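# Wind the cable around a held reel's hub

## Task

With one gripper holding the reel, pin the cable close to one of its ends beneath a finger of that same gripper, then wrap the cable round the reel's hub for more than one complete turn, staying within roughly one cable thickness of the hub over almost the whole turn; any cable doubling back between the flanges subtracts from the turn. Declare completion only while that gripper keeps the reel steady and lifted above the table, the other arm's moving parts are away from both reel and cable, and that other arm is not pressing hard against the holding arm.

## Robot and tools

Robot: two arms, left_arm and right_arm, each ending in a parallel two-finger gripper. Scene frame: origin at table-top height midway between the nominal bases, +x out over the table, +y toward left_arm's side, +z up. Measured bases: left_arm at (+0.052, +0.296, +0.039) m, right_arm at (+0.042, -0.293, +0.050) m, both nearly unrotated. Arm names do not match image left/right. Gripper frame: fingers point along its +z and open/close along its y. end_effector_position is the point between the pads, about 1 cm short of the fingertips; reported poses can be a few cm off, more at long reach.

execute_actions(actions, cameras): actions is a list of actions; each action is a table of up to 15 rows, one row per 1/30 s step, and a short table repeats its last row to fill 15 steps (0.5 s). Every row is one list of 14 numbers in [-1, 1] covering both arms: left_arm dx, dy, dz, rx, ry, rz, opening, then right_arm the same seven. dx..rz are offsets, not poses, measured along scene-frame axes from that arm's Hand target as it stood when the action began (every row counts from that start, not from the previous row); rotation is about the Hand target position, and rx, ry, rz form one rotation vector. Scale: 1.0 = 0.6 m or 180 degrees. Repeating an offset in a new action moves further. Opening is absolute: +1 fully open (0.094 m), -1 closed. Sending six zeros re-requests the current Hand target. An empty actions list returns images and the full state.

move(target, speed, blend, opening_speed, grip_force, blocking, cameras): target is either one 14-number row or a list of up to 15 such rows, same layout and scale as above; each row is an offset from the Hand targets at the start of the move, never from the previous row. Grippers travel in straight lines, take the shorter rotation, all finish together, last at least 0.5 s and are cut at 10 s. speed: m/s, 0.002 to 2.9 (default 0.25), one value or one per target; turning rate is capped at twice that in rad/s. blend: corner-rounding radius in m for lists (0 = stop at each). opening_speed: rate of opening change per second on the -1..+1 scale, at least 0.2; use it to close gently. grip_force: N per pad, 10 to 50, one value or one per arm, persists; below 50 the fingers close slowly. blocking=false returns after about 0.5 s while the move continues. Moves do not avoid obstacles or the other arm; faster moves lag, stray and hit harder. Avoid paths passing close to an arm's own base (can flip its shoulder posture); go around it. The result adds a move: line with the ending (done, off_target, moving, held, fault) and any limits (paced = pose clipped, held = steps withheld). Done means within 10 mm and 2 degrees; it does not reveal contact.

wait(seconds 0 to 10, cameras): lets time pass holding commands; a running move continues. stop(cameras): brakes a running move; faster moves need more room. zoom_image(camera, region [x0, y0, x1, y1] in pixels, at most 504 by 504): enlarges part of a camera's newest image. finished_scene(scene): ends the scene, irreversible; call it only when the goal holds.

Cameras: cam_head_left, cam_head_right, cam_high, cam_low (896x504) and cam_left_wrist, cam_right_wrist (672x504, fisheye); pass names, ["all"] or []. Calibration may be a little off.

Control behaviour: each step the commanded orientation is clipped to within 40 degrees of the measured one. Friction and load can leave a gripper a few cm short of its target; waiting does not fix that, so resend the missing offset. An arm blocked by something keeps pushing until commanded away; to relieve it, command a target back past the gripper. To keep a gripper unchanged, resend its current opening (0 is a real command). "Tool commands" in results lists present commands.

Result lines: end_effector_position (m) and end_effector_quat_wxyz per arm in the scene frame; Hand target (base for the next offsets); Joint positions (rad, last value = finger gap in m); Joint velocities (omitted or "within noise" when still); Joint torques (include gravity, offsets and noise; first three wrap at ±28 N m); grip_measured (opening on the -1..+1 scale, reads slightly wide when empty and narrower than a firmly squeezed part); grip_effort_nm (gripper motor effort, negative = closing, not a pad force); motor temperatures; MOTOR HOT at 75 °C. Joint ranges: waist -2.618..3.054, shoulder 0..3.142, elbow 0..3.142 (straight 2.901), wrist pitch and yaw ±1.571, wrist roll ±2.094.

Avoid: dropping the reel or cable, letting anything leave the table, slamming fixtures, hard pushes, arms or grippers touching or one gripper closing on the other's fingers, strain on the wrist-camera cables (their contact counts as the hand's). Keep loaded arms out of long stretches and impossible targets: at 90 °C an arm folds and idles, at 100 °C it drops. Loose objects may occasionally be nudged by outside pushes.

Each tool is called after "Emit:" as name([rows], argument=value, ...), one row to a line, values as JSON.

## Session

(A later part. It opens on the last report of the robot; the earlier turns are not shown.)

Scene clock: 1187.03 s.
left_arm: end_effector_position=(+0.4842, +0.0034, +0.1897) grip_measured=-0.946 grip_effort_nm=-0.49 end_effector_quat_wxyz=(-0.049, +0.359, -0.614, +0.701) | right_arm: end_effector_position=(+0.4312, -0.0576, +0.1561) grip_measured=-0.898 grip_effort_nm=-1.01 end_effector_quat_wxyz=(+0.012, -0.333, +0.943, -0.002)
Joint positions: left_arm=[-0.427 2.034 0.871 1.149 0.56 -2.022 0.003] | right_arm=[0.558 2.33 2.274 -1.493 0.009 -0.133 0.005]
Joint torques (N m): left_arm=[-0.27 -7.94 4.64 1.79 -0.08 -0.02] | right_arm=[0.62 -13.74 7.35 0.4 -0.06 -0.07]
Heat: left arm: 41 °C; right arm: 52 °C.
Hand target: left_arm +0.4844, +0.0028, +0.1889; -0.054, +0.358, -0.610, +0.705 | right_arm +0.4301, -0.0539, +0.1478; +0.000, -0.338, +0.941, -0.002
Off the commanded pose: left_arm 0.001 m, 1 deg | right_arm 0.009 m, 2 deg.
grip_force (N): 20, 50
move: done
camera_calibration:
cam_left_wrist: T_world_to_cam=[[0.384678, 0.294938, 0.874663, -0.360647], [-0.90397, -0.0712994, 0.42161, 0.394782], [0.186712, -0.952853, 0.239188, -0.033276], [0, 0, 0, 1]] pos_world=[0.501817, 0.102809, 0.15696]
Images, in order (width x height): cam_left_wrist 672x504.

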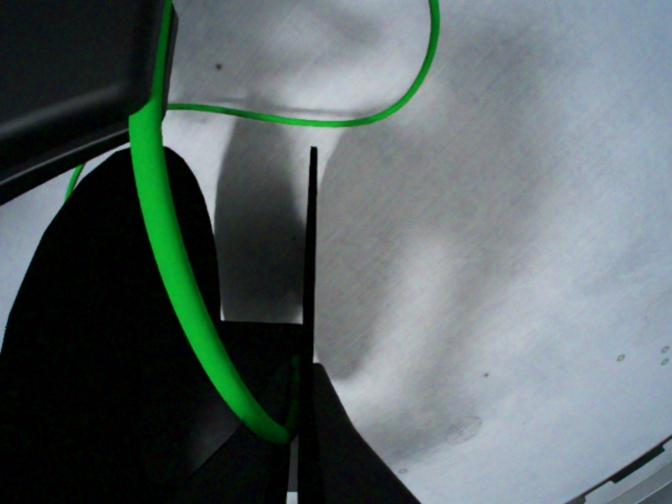

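Emit:
move([
  [0, 0, 0, 0, 0, 0, -0.5, 0, 0, 0, 0.0, 0.0, 0.0, -1.0],
  [-0.103, 0.13, 0, 0, 0, 0, -0.5, 0, 0, 0, 0.0, 0.0, 0.0, -1.0],
], opening_speed=0.5, speed=0.1, cameras=["cam_left_wrist", "cam_right_wrist", "cam_head_right", "cam_low"])

Scene clock: 1252.77 s.
left_arm: end_effector_position=(+0.4248, +0.0795, +0.1698) grip_measured=-0.503 grip_effort_nm=0.13 end_effector_quat_wxyz=(-0.041, +0.379, -0.616, +0.689) | right_arm: end_effector_position=(+0.4312, -0.0576, +0.1561) grip_measured=-0.898 grip_effort_nm=-1.02 end_effector_quat_wxyz=(+0.012, -0.333, +0.943, -0.002)
Joint positions: left_arm=[-0.269 1.872 0.511 1.298 0.706 -2.022 0.023] | right_arm=[0.558 2.33 2.274 -1.493 0.009 -0.133 0.005]
Joint torques (N m): left_arm=[0.46 -9.29 3.48 1.81 0.13 -0.01] | right_arm=[0.62 -13.76 7.35 0.4 -0.06 -0.08]
Motor temperatures (°C): left_arm=[29 38 40 40 27 28 31] | right_arm=[30 55 40 28 27 26 33]
Heat: left arm: 40 °C; right arm: 55 °C.
Hand target: left_arm +0.4227, +0.0809, +0.1888; -0.054, +0.358, -0.610, +0.705 | right_arm +0.4301, -0.0539, +0.1478; +0.000, -0.338, +0.941, -0.002
Off the commanded pose: left_arm 0.019 m, 3 deg | right_arm 0.009 m, 2 deg.
grip_force (N): 20, 50
move: off_target (left_arm)
camera_calibration:
cam_left_wrist: T_world_to_cam=[[0.421922, 0.29125, 0.858578, -0.35559], [-0.881885, -0.0879086, 0.463196, 0.339785], [0.210382, -0.952599, 0.219758, 0.0483344], [0, 0, 0, 1]] pos_world=[0.439513, 0.179479, 0.137292]
cam_right_wrist: T_world_to_cam=[[0.671735, -0.738671, 0.0560108, -0.349272], [-0.675518, -0.57976, 0.45558, 0.224128], [-0.304051, -0.343866, -0.888431, 0.351965], [0, 0, 0, 1]] pos_world=[0.493036, -0.00702755, 0.230151]
Images, in order (width x height): cam_head_right 896x504, cam_low 896x504, cam_left_wrist 672x504, cam_right_wrist 672x504.

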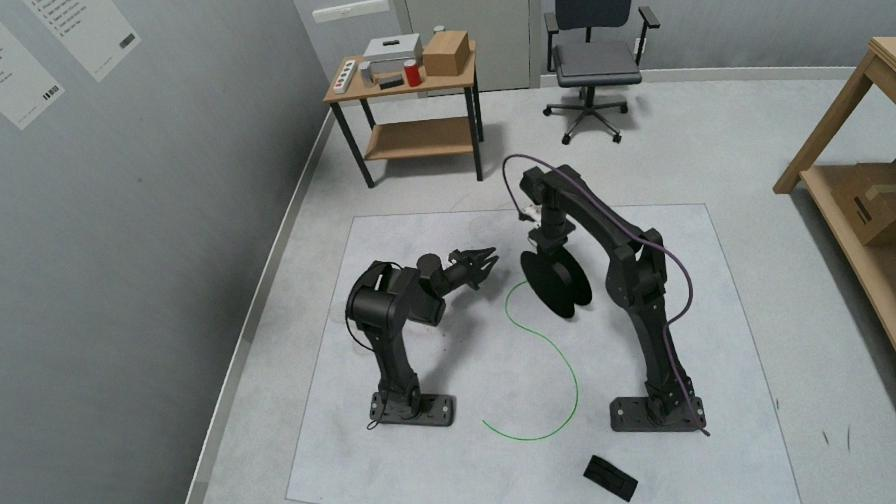

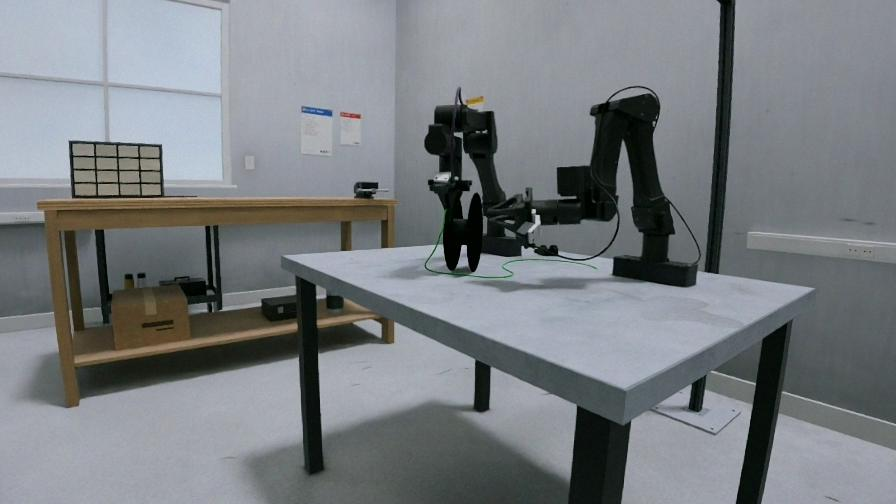

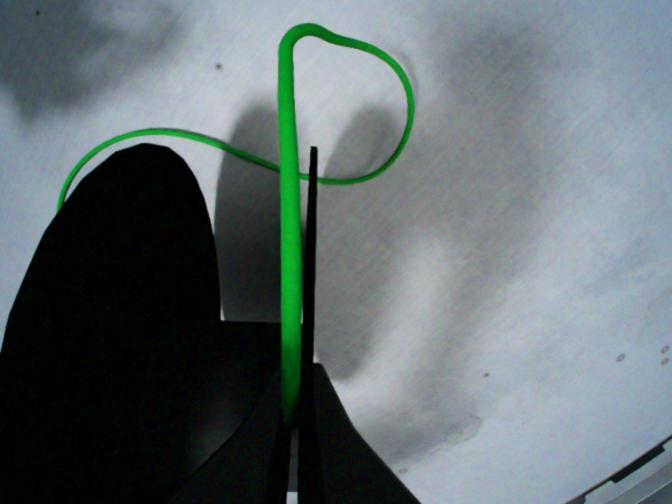

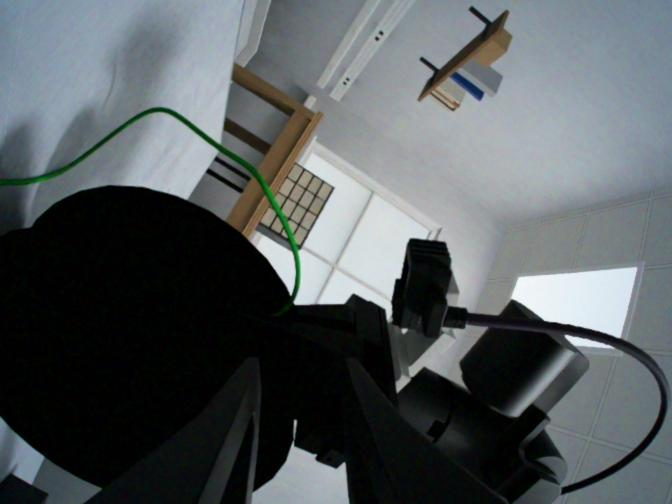

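Emit:
move(target=[-0.05, 0.0667, 0, 0, 0, 0, -0.5, 0, -0.0268, 0.37, 0.1426, -0.2056, -0.05, -1.0], speed=0.1, cameras=["cam_left_wrist", "cam_right_wrist", "cam_head_right", "cam_low"])

Scene clock: 1264.77 s.
left_arm: end_effector_position=(+0.3947, +0.1191, +0.1732) grip_measured=-0.503 grip_effort_nm=0.13 end_effector_quat_wxyz=(-0.039, +0.379, -0.614, +0.692) | right_arm: end_effector_position=(+0.4300, -0.0664, +0.3480) grip_measured=-0.898 grip_effort_nm=-1.02 end_effector_quat_wxyz=(+0.337, -0.250, +0.903, +0.087)
Joint positions: left_arm=[-0.139 1.768 0.363 1.344 0.837 -2.022 0.023] | right_arm=[0.541 1.716 1.919 -1.063 0.004 -0.014 0.005]
Joint torques (N m): left_arm=[0.64 -7.8 3.3 1.76 0.16 0.01] | right_arm=[-0.77 -14.93 5.71 2.23 -0.04 0.08]
Motor temperatures (°C): left_arm=[29 39 40 41 27 28 31] | right_arm=[30 55 40 28 27 26 33]
Heat: left arm: 41 °C; right arm: 55 °C.
Hand target: left_arm +0.3926, +0.1208, +0.1888; -0.054, +0.358, -0.610, +0.705 | right_arm +0.4301, -0.0701, +0.3698; +0.370, -0.239, +0.893, +0.097
Off the commanded pose: left_arm 0.016 m, 3 deg | right_arm 0.022 m, 4 deg.
grip_force (N): 20, 50
move: off_target (left_arm, right_arm)
camera_calibration:
cam_left_wrist: T_world_to_cam=[[0.422109, 0.297596, 0.856306, -0.357856], [-0.8822, -0.082586, 0.463575, 0.314659], [0.208677, -0.951113, 0.227679, 0.0907468], [0, 0, 0, 1]] pos_world=[0.40971, 0.218794, 0.139905]
cam_right_wrist: T_world_to_cam=[[0.524209, -0.847394, 0.0844298, -0.319401], [-0.820966, -0.529217, -0.214348, 0.429698], [0.226318, 0.043049, -0.973102, 0.346258], [0, 0, 0, 1]] pos_world=[0.441836, -0.0581612, 0.456016]
Images, in order (width x height): cam_head_right 896x504, cam_low 896x504, cam_left_wrist 672x504, cam_right_wrist 672x504.

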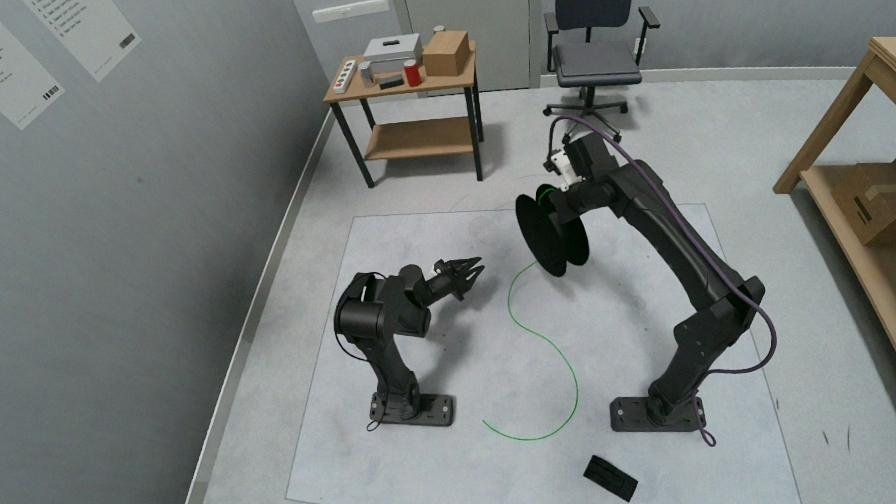

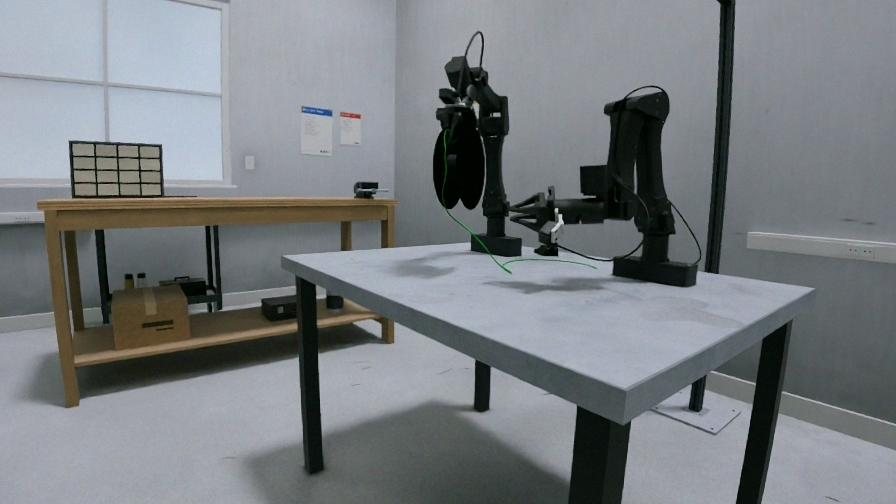

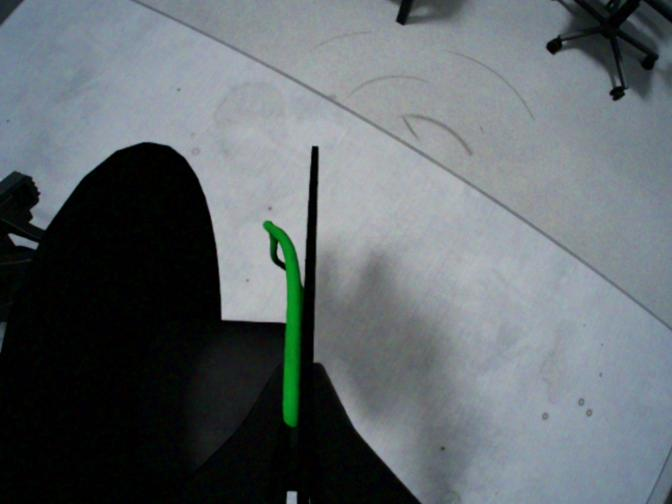

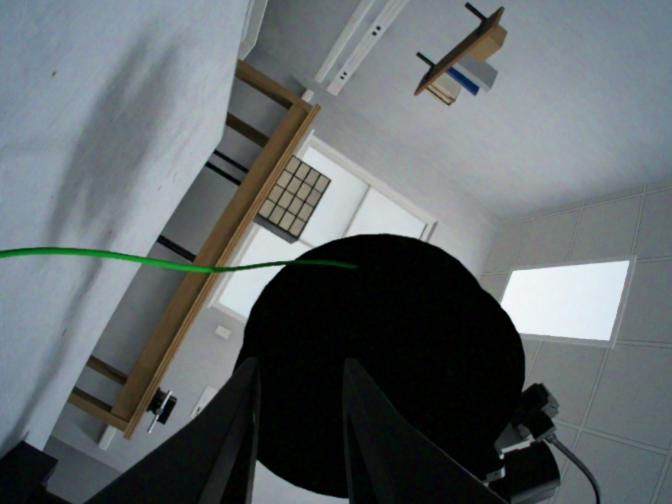

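Emit:
zoom_image(camera="cam_right_wrist", region=[200, 180, 560, 450])

Emit:
zoom_image(camera="cam_low", region=[390, 60, 590, 290])

Emit:
zoom_image(camera="cam_head_right", region=[460, 120, 640, 300])

Scaled by 1.400 from the camera's 672x504 image, which has a finer 960x720 frame.

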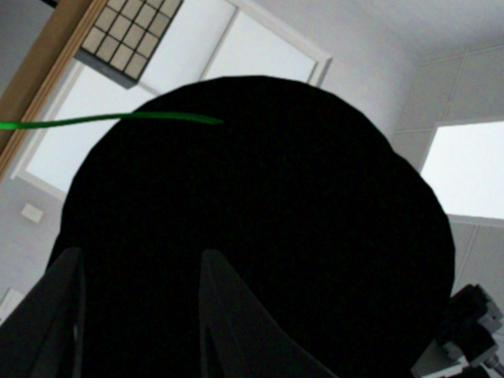

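Scaled by 2.191 from the camera's 896x504 image, which has a finer 1280x720 frame.

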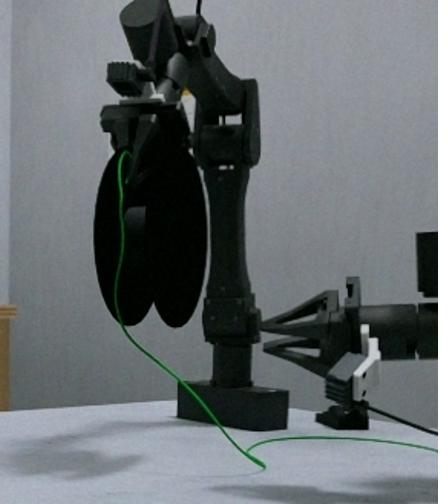

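Scaled by 2.800 from the camera's 896x504 image, which has a finer 1280x720 frame.

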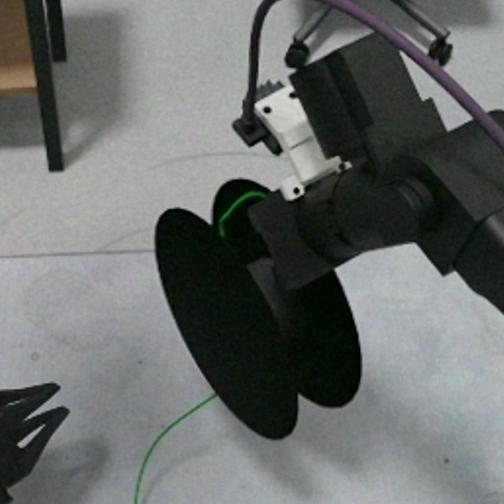

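Emit:
move(target=[0.069, -0.0813, -0.07, 0.3453, -0.5444, -0.017, -0.5, 0, 0, 0, 0, 0, 0, -1.0], speed=0.15, cameras=["cam_right_wrist", "cam_head_right", "cam_low"])

Emit:
zoom_image(camera="cam_low", region=[390, 60, 590, 290])

Scene clock: 1346.93 s.
left_arm: end_effector_position=(+0.4294, +0.0747, +0.1454) grip_measured=-0.503 grip_effort_nm=0.12 end_effector_quat_wxyz=(+0.605, +0.350, +0.618, -0.359) | right_arm: end_effector_position=(+0.4300, -0.0664, +0.3481) grip_measured=-0.898 grip_effort_nm=-1.02 end_effector_quat_wxyz=(+0.337, -0.250, +0.903, +0.087)
Joint positions: left_arm=[-0.239 2.078 0.576 1.488 0.827 -0.009 0.023] | right_arm=[0.541 1.716 1.919 -1.062 0.004 -0.014 0.005]
Joint torques (N m): left_arm=[-0.61 -6.57 4.56 1.55 -0.1 0.11] | right_arm=[-0.77 -14.91 5.71 2.27 -0.03 0.1]
Motor temperatures (°C): left_arm=[29 35 38 42 27 28 30] | right_arm=[30 49 37 35 27 26 34]
Heat: left arm: 42 °C; right arm: 49 °C.
Hand target: left_arm +0.4340, +0.0721, +0.1468; +0.612, +0.353, +0.613, -0.353 | right_arm +0.4301, -0.0701, +0.3698; +0.370, -0.239, +0.893, +0.097
Off the commanded pose: left_arm 0.005 m, 1 deg | right_arm 0.022 m, 4 deg.
grip_force (N): 20, 50
move: off_target (right_arm)
camera_calibration:
cam_right_wrist: T_world_to_cam=[[0.523895, -0.847612, 0.0841919, -0.319219], [-0.821116, -0.528844, -0.214695, 0.430026], [0.226502, 0.0433461, -0.973046, 0.346146], [0, 0, 0, 1]] pos_world=[0.441936, -0.0581613, 0.456016]
Images, in order (width x height): cam_head_right 896x504, cam_low 896x504, cam_right_wrist 672x504.

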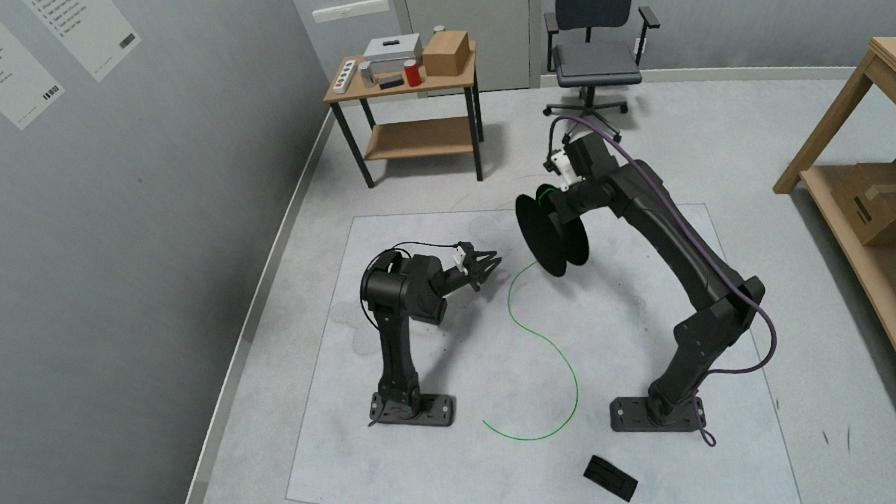

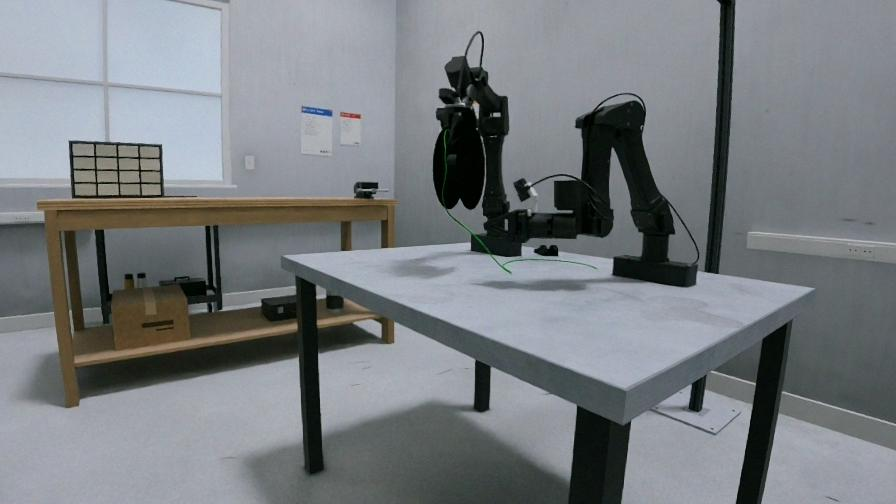

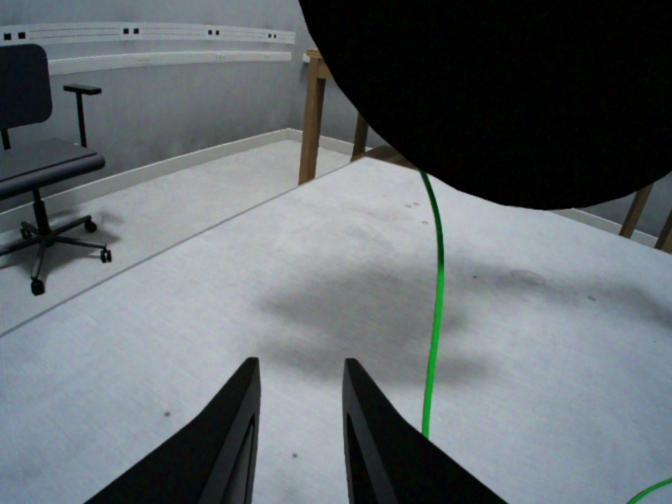

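Scaled by 2.191 from the camera's 896x504 image, which has a finer 1280x720 frame.

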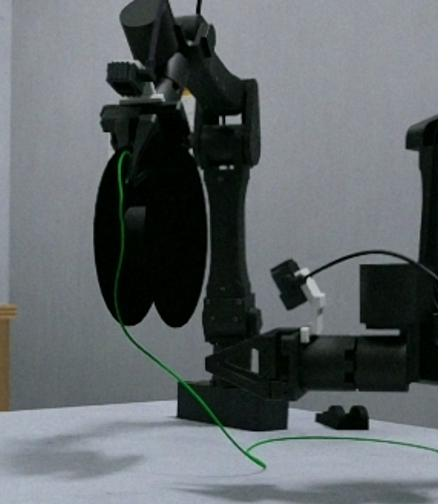

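Emit:
execute_actions(actions=[])

Scene clock: 1358.23 s.
left_arm: end_effector_position=(+0.4294, +0.0747, +0.1454) grip_measured=-0.503 grip_effort_nm=0.13 end_effector_quat_wxyz=(+0.606, +0.350, +0.618, -0.359) | right_arm: end_effector_position=(+0.4301, -0.0663, +0.3482) grip_measured=-0.898 grip_effort_nm=-1.02 end_effector_quat_wxyz=(+0.337, -0.250, +0.903, +0.087)
Joint positions: left_arm=[-0.239 2.078 0.576 1.488 0.827 -0.009 0.023] | right_arm=[0.541 1.716 1.919 -1.062 0.004 -0.014 0.005]
Joint velocities: within noise
Joint torques (N m): left_arm=[-0.51 -6.63 4.63 1.53 -0.09 0.11] | right_arm=[-0.73 -14.93 5.68 2.27 -0.04 0.09]
Motor temperatures (°C): left_arm=[29 35 38 41 27 28 30] | right_arm=[30 49 37 36 27 26 34]
Heat: left arm: 41 °C; right arm: 49 °C.
Hand target: left_arm +0.4340, +0.0721, +0.1468; +0.613, +0.353, +0.613, -0.353 | right_arm +0.4301, -0.0701, +0.3699; +0.370, -0.239, +0.893, +0.097
Tool commands: left_gripper/opening=-0.5 right_gripper/opening=-1.0
Off the commanded pose: left_arm 0.005 m, 1 deg | right_arm 0.022 m, 4 deg.
grip_force (N): 20, 50
camera_calibration:
cam_left_wrist: T_world_to_cam=[[-0.883389, -0.464008, 0.0657306, 0.396967], [-0.266596, 0.382215, -0.884782, 0.251424], [0.385423, -0.79913, -0.461347, 0.0605671], [0, 0, 0, 1]] pos_world=[0.394361, 0.136499, 0.224305]
cam_right_wrist: T_world_to_cam=[[0.523912, -0.847601, 0.0841921, -0.319234], [-0.821021, -0.528843, -0.215057, 0.43017], [0.226807, 0.0435472, -0.972966, 0.346083], [0, 0, 0, 1]] pos_world=[0.441935, -0.0581618, 0.456115]

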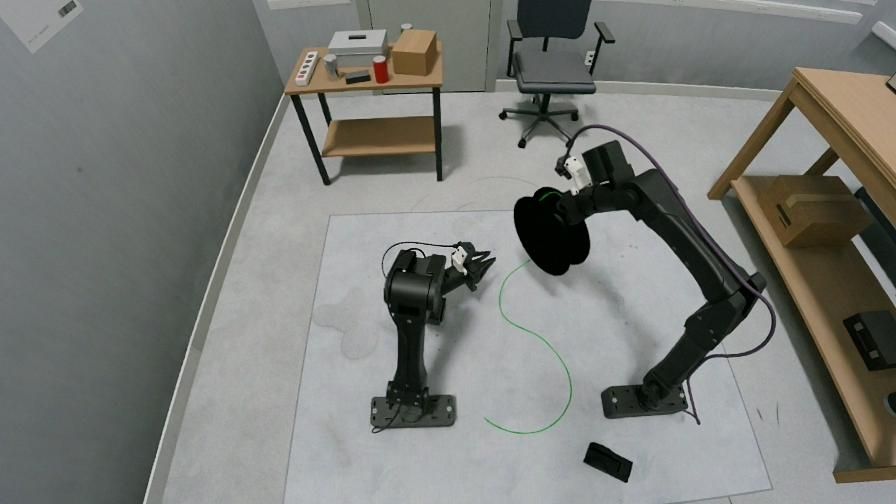

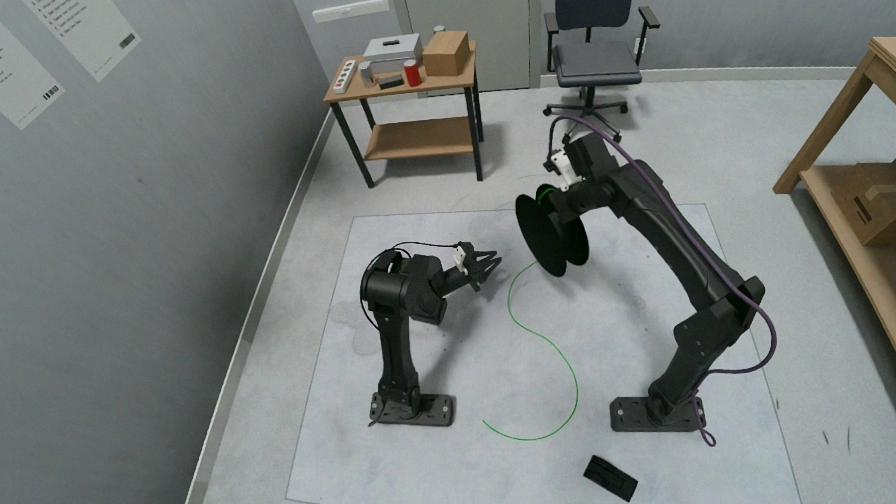

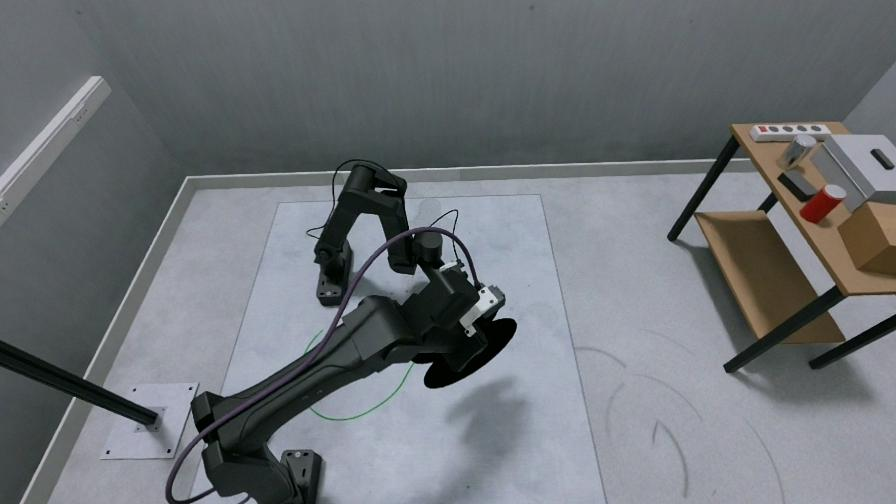

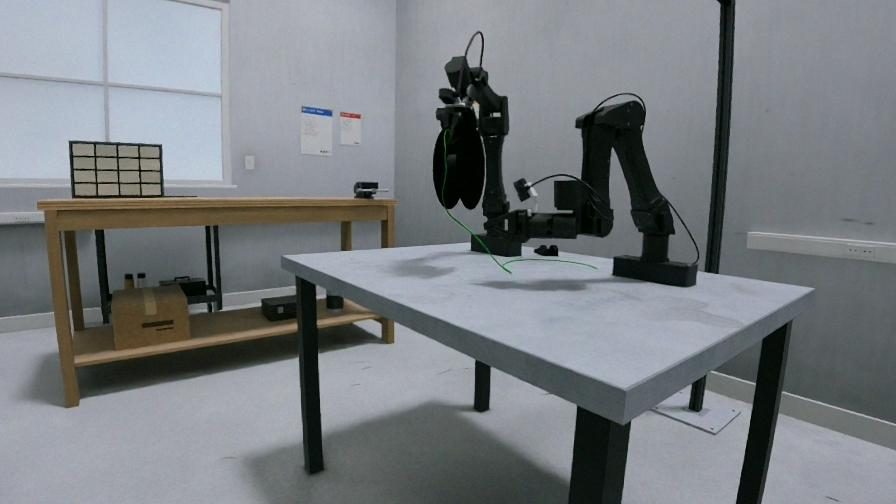

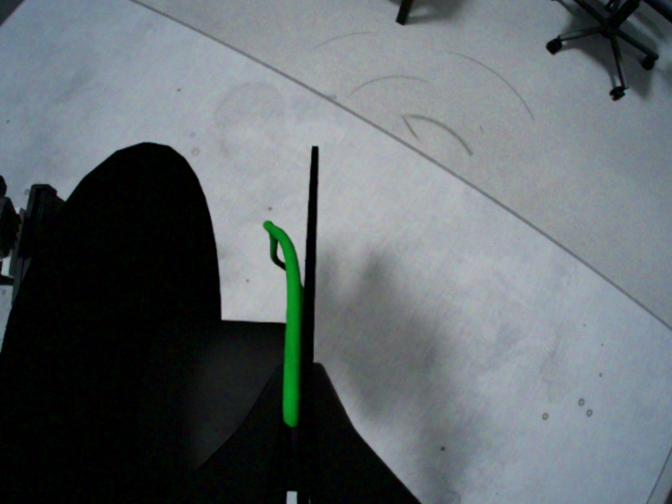

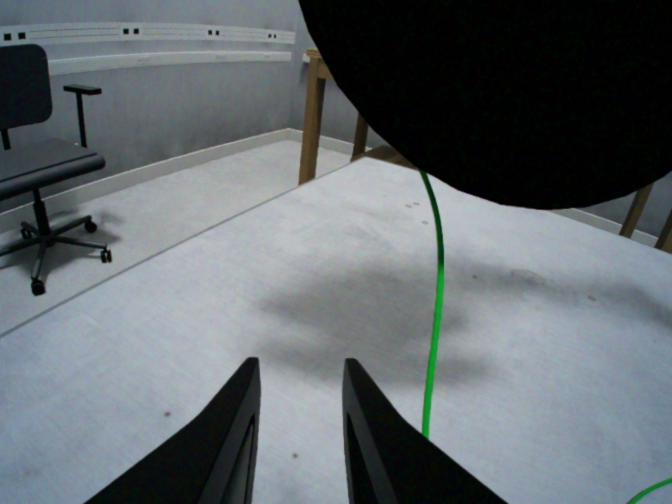

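Emit:
move(target=[-0.0808, -0.0467, 0, 0, 0, 0, -0.5, 0, 0, 0, 0, 0, 0, -1], speed=0.1, cameras=["cam_right_wrist", "cam_left_wrist"])

Scene clock: 1375.00 s.
left_arm: end_effector_position=(+0.3840, +0.0444, +0.1229) grip_measured=-0.503 grip_effort_nm=0.13 end_effector_quat_wxyz=(+0.574, +0.350, +0.646, -0.361) | right_arm: end_effector_position=(+0.4301, -0.0663, +0.3482) grip_measured=-0.898 grip_effort_nm=-1.02 end_effector_quat_wxyz=(+0.337, -0.250, +0.903, +0.087)
Joint positions: left_arm=[-0.389 2.052 0.439 1.51 0.682 -0.001 0.023] | right_arm=[0.541 1.716 1.919 -1.062 0.004 -0.014 0.005]
Joint torques (N m): left_arm=[-0.27 -9.25 2.32 2.06 -0.05 0.11] | right_arm=[-0.76 -14.9 5.74 2.27 -0.05 0.1]
Heat: left arm: 41 °C; right arm: 49 °C.
Hand target: left_arm +0.3855, +0.0440, +0.1468; +0.612, +0.354, +0.613, -0.353 | right_arm +0.4301, -0.0701, +0.3699; +0.370, -0.239, +0.893, +0.097
Off the commanded pose: left_arm 0.024 m, 6 deg | right_arm 0.022 m, 4 deg.
joint sent to its limit (left arm) — joint 4 (wrist pitch), upper limit. The joint targets still meet the commanded pose.
grip_force (N): 20, 50
move: off_target (left_arm, right_arm)
camera_calibration:
cam_left_wrist: T_world_to_cam=[[-0.879141, -0.462672, 0.114218, 0.336647], [-0.329394, 0.416738, -0.847248, 0.248886], [0.344399, -0.782473, -0.518773, 0.0654993], [0, 0, 0, 1]] pos_world=[0.355384, 0.103288, 0.206397]
cam_right_wrist: T_world_to_cam=[[0.523912, -0.847601, 0.0841921, -0.319234], [-0.821021, -0.528843, -0.215057, 0.43017], [0.226807, 0.0435472, -0.972966, 0.346083], [0, 0, 0, 1]] pos_world=[0.441935, -0.0581618, 0.456115]
Images, in order (width x height): cam_left_wrist 672x504, cam_right_wrist 672x504.

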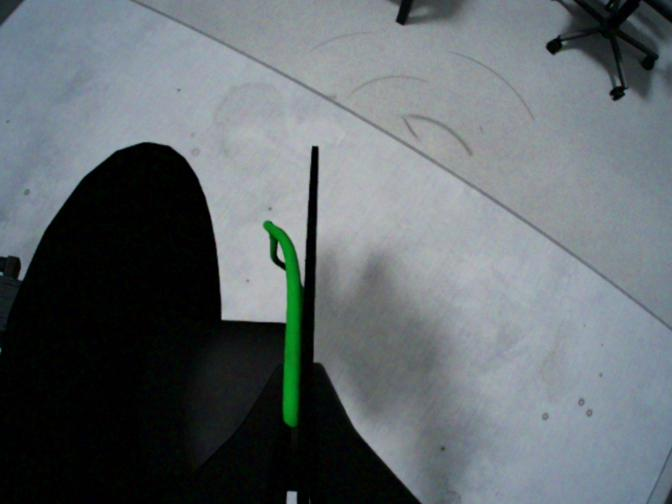

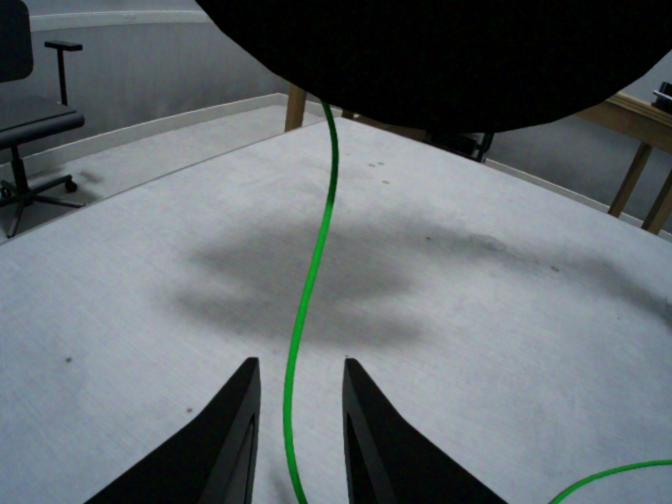

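Emit:
move(target=[0.05, -0.0867, 0.0333, 0, 0, 0, -0.5, 0, 0, 0, 0, 0, 0, -1], speed=0.08, cameras=["cam_right_wrist", "cam_left_wrist"])

Scene clock: 1380.50 s.
left_arm: end_effector_position=(+0.4113, -0.0049, +0.1505) grip_measured=-0.503 grip_effort_nm=0.13 end_effector_quat_wxyz=(+0.596, +0.355, +0.626, -0.356) | right_arm: end_effector_position=(+0.4301, -0.0663, +0.3482) grip_measured=-0.898 grip_effort_nm=-1.02 end_effector_quat_wxyz=(+0.337, -0.250, +0.903, +0.087)
Joint positions: left_arm=[-0.508 2.042 0.622 1.378 0.56 -0.001 0.023] | right_arm=[0.541 1.716 1.919 -1.062 0.004 -0.014 0.005]
Joint torques (N m): left_arm=[-0.36 -9.44 5.2 1.56 -0.09 -0.02] | right_arm=[-0.75 -14.91 5.72 2.27 -0.04 0.1]
Heat: left arm: 41 °C; right arm: 49 °C.
Hand target: left_arm +0.4156, -0.0079, +0.1669; +0.613, +0.353, +0.613, -0.353 | right_arm +0.4301, -0.0701, +0.3699; +0.370, -0.239, +0.893, +0.097
Off the commanded pose: left_arm 0.017 m, 2 deg | right_arm 0.022 m, 4 deg.
grip_force (N): 20, 50
move: off_target (left_arm, right_arm)
camera_calibration:
cam_left_wrist: T_world_to_cam=[[-0.883494, -0.463134, 0.0703205, 0.343002], [-0.279579, 0.40087, -0.872432, 0.285087], [0.375864, -0.790449, -0.48365, 0.0136296], [0, 0, 0, 1]] pos_world=[0.377622, 0.0553466, 0.231191]
cam_right_wrist: T_world_to_cam=[[0.523912, -0.847601, 0.0841921, -0.319234], [-0.821021, -0.528843, -0.215057, 0.43017], [0.226807, 0.0435472, -0.972966, 0.346083], [0, 0, 0, 1]] pos_world=[0.441935, -0.0581618, 0.456115]
Images, in order (width x height): cam_left_wrist 672x504, cam_right_wrist 672x504.

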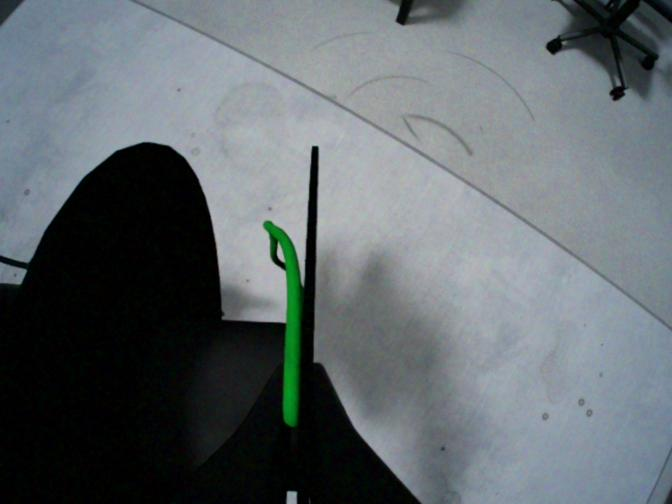

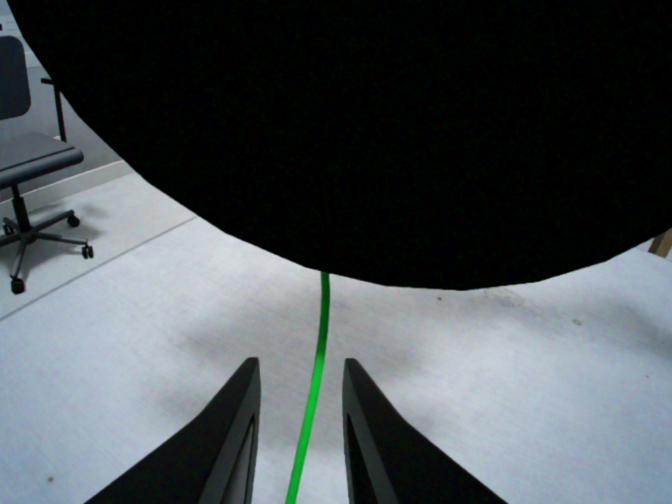

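Emit:
move(target=[0.0142, -0.04, 0, 0, 0, 0, -0.5, 0, 0, 0, 0, 0, 0, -1], speed=0.06, cameras=["cam_right_wrist", "cam_low"])

Emit:
zoom_image(camera="cam_low", region=[390, 80, 640, 300])

Scene clock: 1387.73 s.
left_arm: end_effector_position=(+0.4196, -0.0278, +0.1649) grip_measured=-0.503 grip_effort_nm=0.12 end_effector_quat_wxyz=(+0.608, +0.355, +0.615, -0.355) | right_arm: end_effector_position=(+0.4311, -0.0668, +0.3487) grip_measured=-0.898 grip_effort_nm=-1.02 end_effector_quat_wxyz=(+0.339, -0.249, +0.903, +0.086)
Joint positions: left_arm=[-0.559 2.046 0.702 1.333 0.51 -0.001 0.023] | right_arm=[0.539 1.716 1.919 -1.059 0.005 -0.014 0.005]
Joint torques (N m): left_arm=[-0.57 -7.23 5.9 1.54 -0.07 0.01] | right_arm=[-0.59 -14.9 5.7 2.25 -0.06 0.1]
Heat: left arm: 41 °C; right arm: 49 °C.
Hand target: left_arm +0.4241, -0.0320, +0.1669; +0.613, +0.353, +0.613, -0.353 | right_arm +0.4301, -0.0700, +0.3699; +0.370, -0.239, +0.893, +0.097
Off the commanded pose: left_arm 0.006 m, 1 deg | right_arm 0.021 m, 4 deg.
grip_force (N): 20, 50
move: off_target (right_arm)
camera_calibration:
cam_right_wrist: T_world_to_cam=[[0.521432, -0.849003, 0.0854603, -0.319717], [-0.821599, -0.526582, -0.21837, 0.432454], [0.230398, 0.0436507, -0.972117, 0.344558], [0, 0, 0, 1]] pos_world=[0.442629, -0.0587581, 0.456708]
Images, in order (width x height): cam_low 896x504, cam_right_wrist 672x504.

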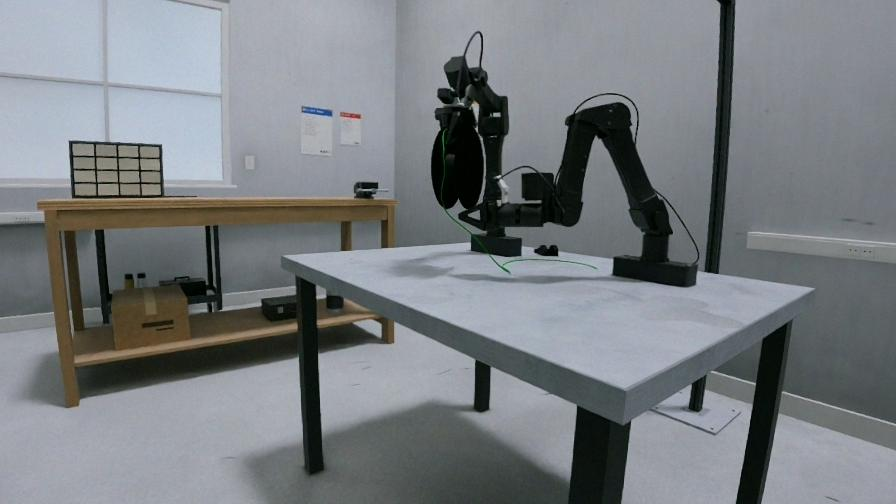

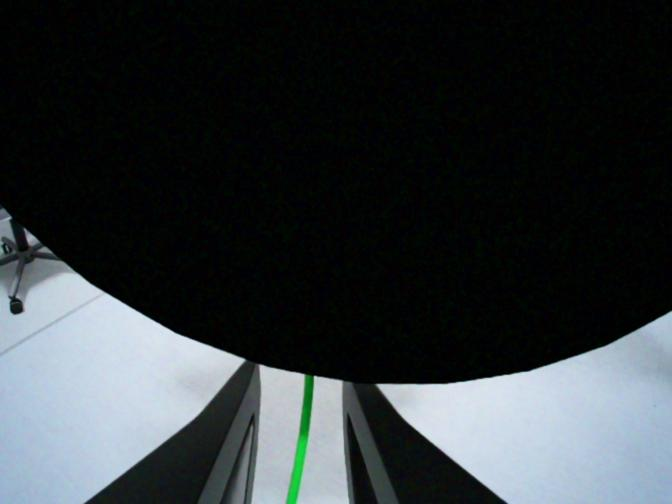

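Scaled by 2.016 from the camera's 896x504 image, which has a finer 1280x720 frame.

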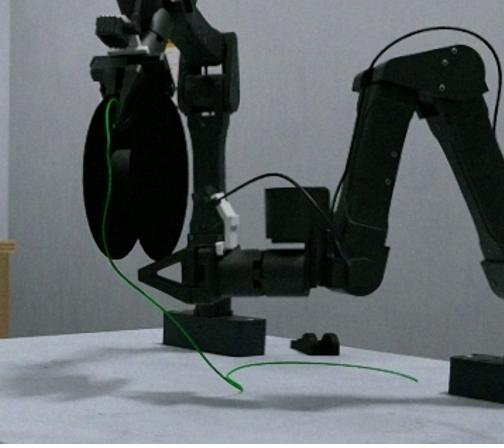

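Emit:
move(target=[0, 0, -0.0333, 0, 0, 0, -0.5, 0, 0, 0, 0, 0, 0, -1], speed=0.06, cameras=["cam_right_wrist", "cam_low"])

Emit:
zoom_image(camera="cam_low", region=[390, 80, 640, 300])

Scene clock: 1391.43 s.
left_arm: end_effector_position=(+0.4196, -0.0277, +0.1393) grip_measured=-0.503 grip_effort_nm=0.12 end_effector_quat_wxyz=(+0.598, +0.355, +0.625, -0.355) | right_arm: end_effector_position=(+0.4311, -0.0668, +0.3487) grip_measured=-0.898 grip_effort_nm=-1.02 end_effector_quat_wxyz=(+0.339, -0.249, +0.903, +0.086)
Joint positions: left_arm=[-0.559 2.129 0.702 1.39 0.508 -0.001 0.023] | right_arm=[0.539 1.716 1.919 -1.059 0.005 -0.014 0.005]
Joint torques (N m): left_arm=[-0.53 -7.41 5.42 1.8 -0.1 0.01] | right_arm=[-0.62 -14.89 5.71 2.24 -0.07 0.1]
Heat: left arm: 41 °C; right arm: 49 °C.
Hand target: left_arm +0.4241, -0.0320, +0.1469; +0.612, +0.353, +0.613, -0.353 | right_arm +0.4301, -0.0700, +0.3699; +0.370, -0.239, +0.893, +0.097
Off the commanded pose: left_arm 0.010 m, 2 deg | right_arm 0.021 m, 4 deg.
grip_force (N): 20, 50
move: off_target (right_arm)
camera_calibration:
cam_right_wrist: T_world_to_cam=[[0.521432, -0.849003, 0.0854603, -0.319717], [-0.821599, -0.526582, -0.21837, 0.432454], [0.230398, 0.0436507, -0.972117, 0.344558], [0, 0, 0, 1]] pos_world=[0.442629, -0.0587581, 0.456708]
Images, in order (width x height): cam_low 896x504, cam_right_wrist 672x504.

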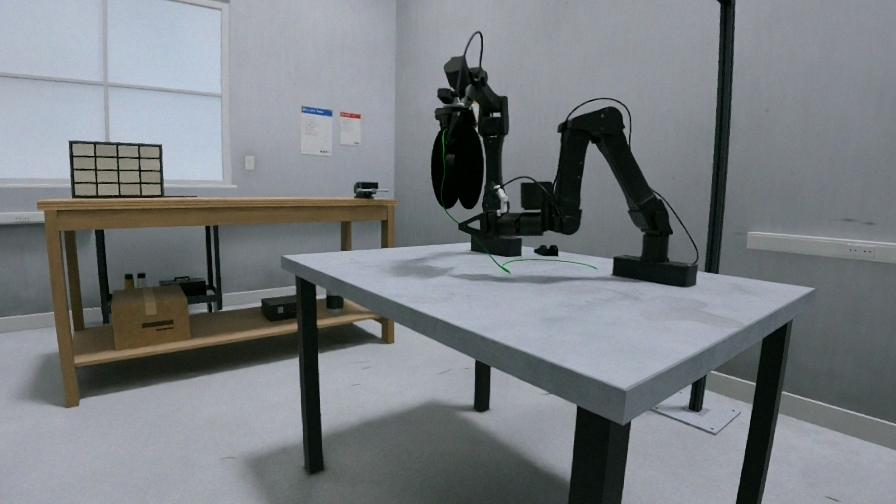

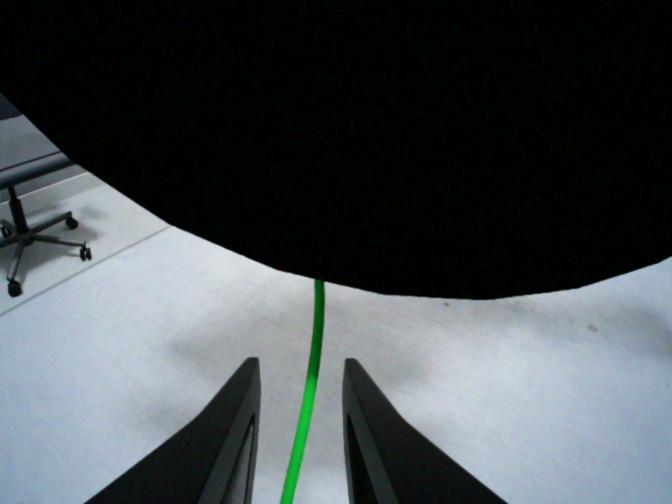

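Scaled by 2.016 from the camera's 896x504 image, which has a finer 1280x720 frame.

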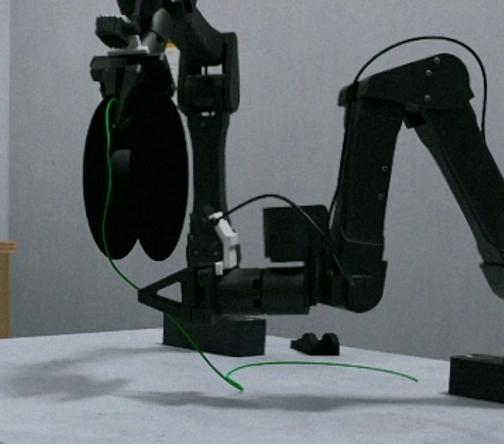

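Emit:
move(target=[0, 0, 0, 0, 0, 0, -0.948, 0, 0, 0, 0, 0, 0, -1], opening_speed=0.5, cameras=["cam_right_wrist"])

Scene clock: 1399.57 s.
left_arm: end_effector_position=(+0.4196, -0.0277, +0.1395) grip_measured=-0.940 grip_effort_nm=-0.45 end_effector_quat_wxyz=(+0.599, +0.355, +0.624, -0.355) | right_arm: end_effector_position=(+0.4311, -0.0668, +0.3487) grip_measured=-0.898 grip_effort_nm=-1.02 end_effector_quat_wxyz=(+0.339, -0.249, +0.903, +0.086)
Joint positions: left_arm=[-0.559 2.129 0.702 1.391 0.508 -0.001 0.003] | right_arm=[0.539 1.716 1.919 -1.059 0.005 -0.014 0.005]
Joint torques (N m): left_arm=[-0.4 -7.43 5.44 1.79 -0.08 0.02] | right_arm=[-0.64 -14.91 5.71 2.23 -0.07 0.09]
Heat: left arm: 41 °C; right arm: 49 °C.
Hand target: left_arm +0.4241, -0.0320, +0.1469; +0.613, +0.353, +0.613, -0.353 | right_arm +0.4301, -0.0700, +0.3699; +0.370, -0.239, +0.893, +0.097
Off the commanded pose: left_arm 0.010 m, 2 deg | right_arm 0.021 m, 4 deg.
grip_force (N): 20, 50
move: off_target (right_arm)
camera_calibration:
cam_right_wrist: T_world_to_cam=[[0.521432, -0.849003, 0.0854603, -0.319717], [-0.821599, -0.526582, -0.21837, 0.432454], [0.230398, 0.0436507, -0.972117, 0.344558], [0, 0, 0, 1]] pos_world=[0.442629, -0.0587581, 0.456708]
Images, in order (width x height): cam_right_wrist 672x504.

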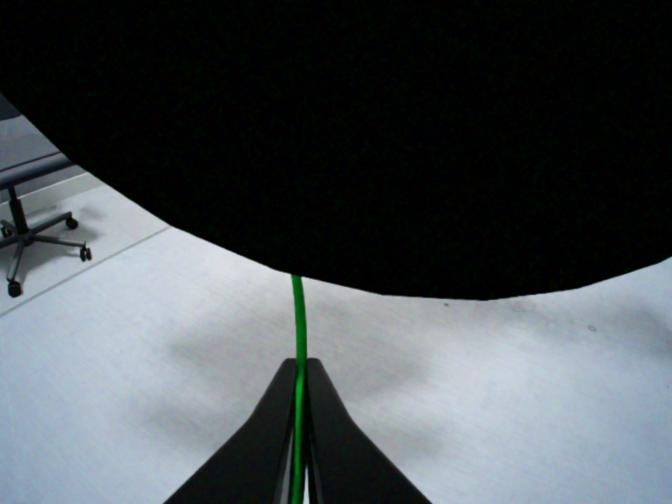

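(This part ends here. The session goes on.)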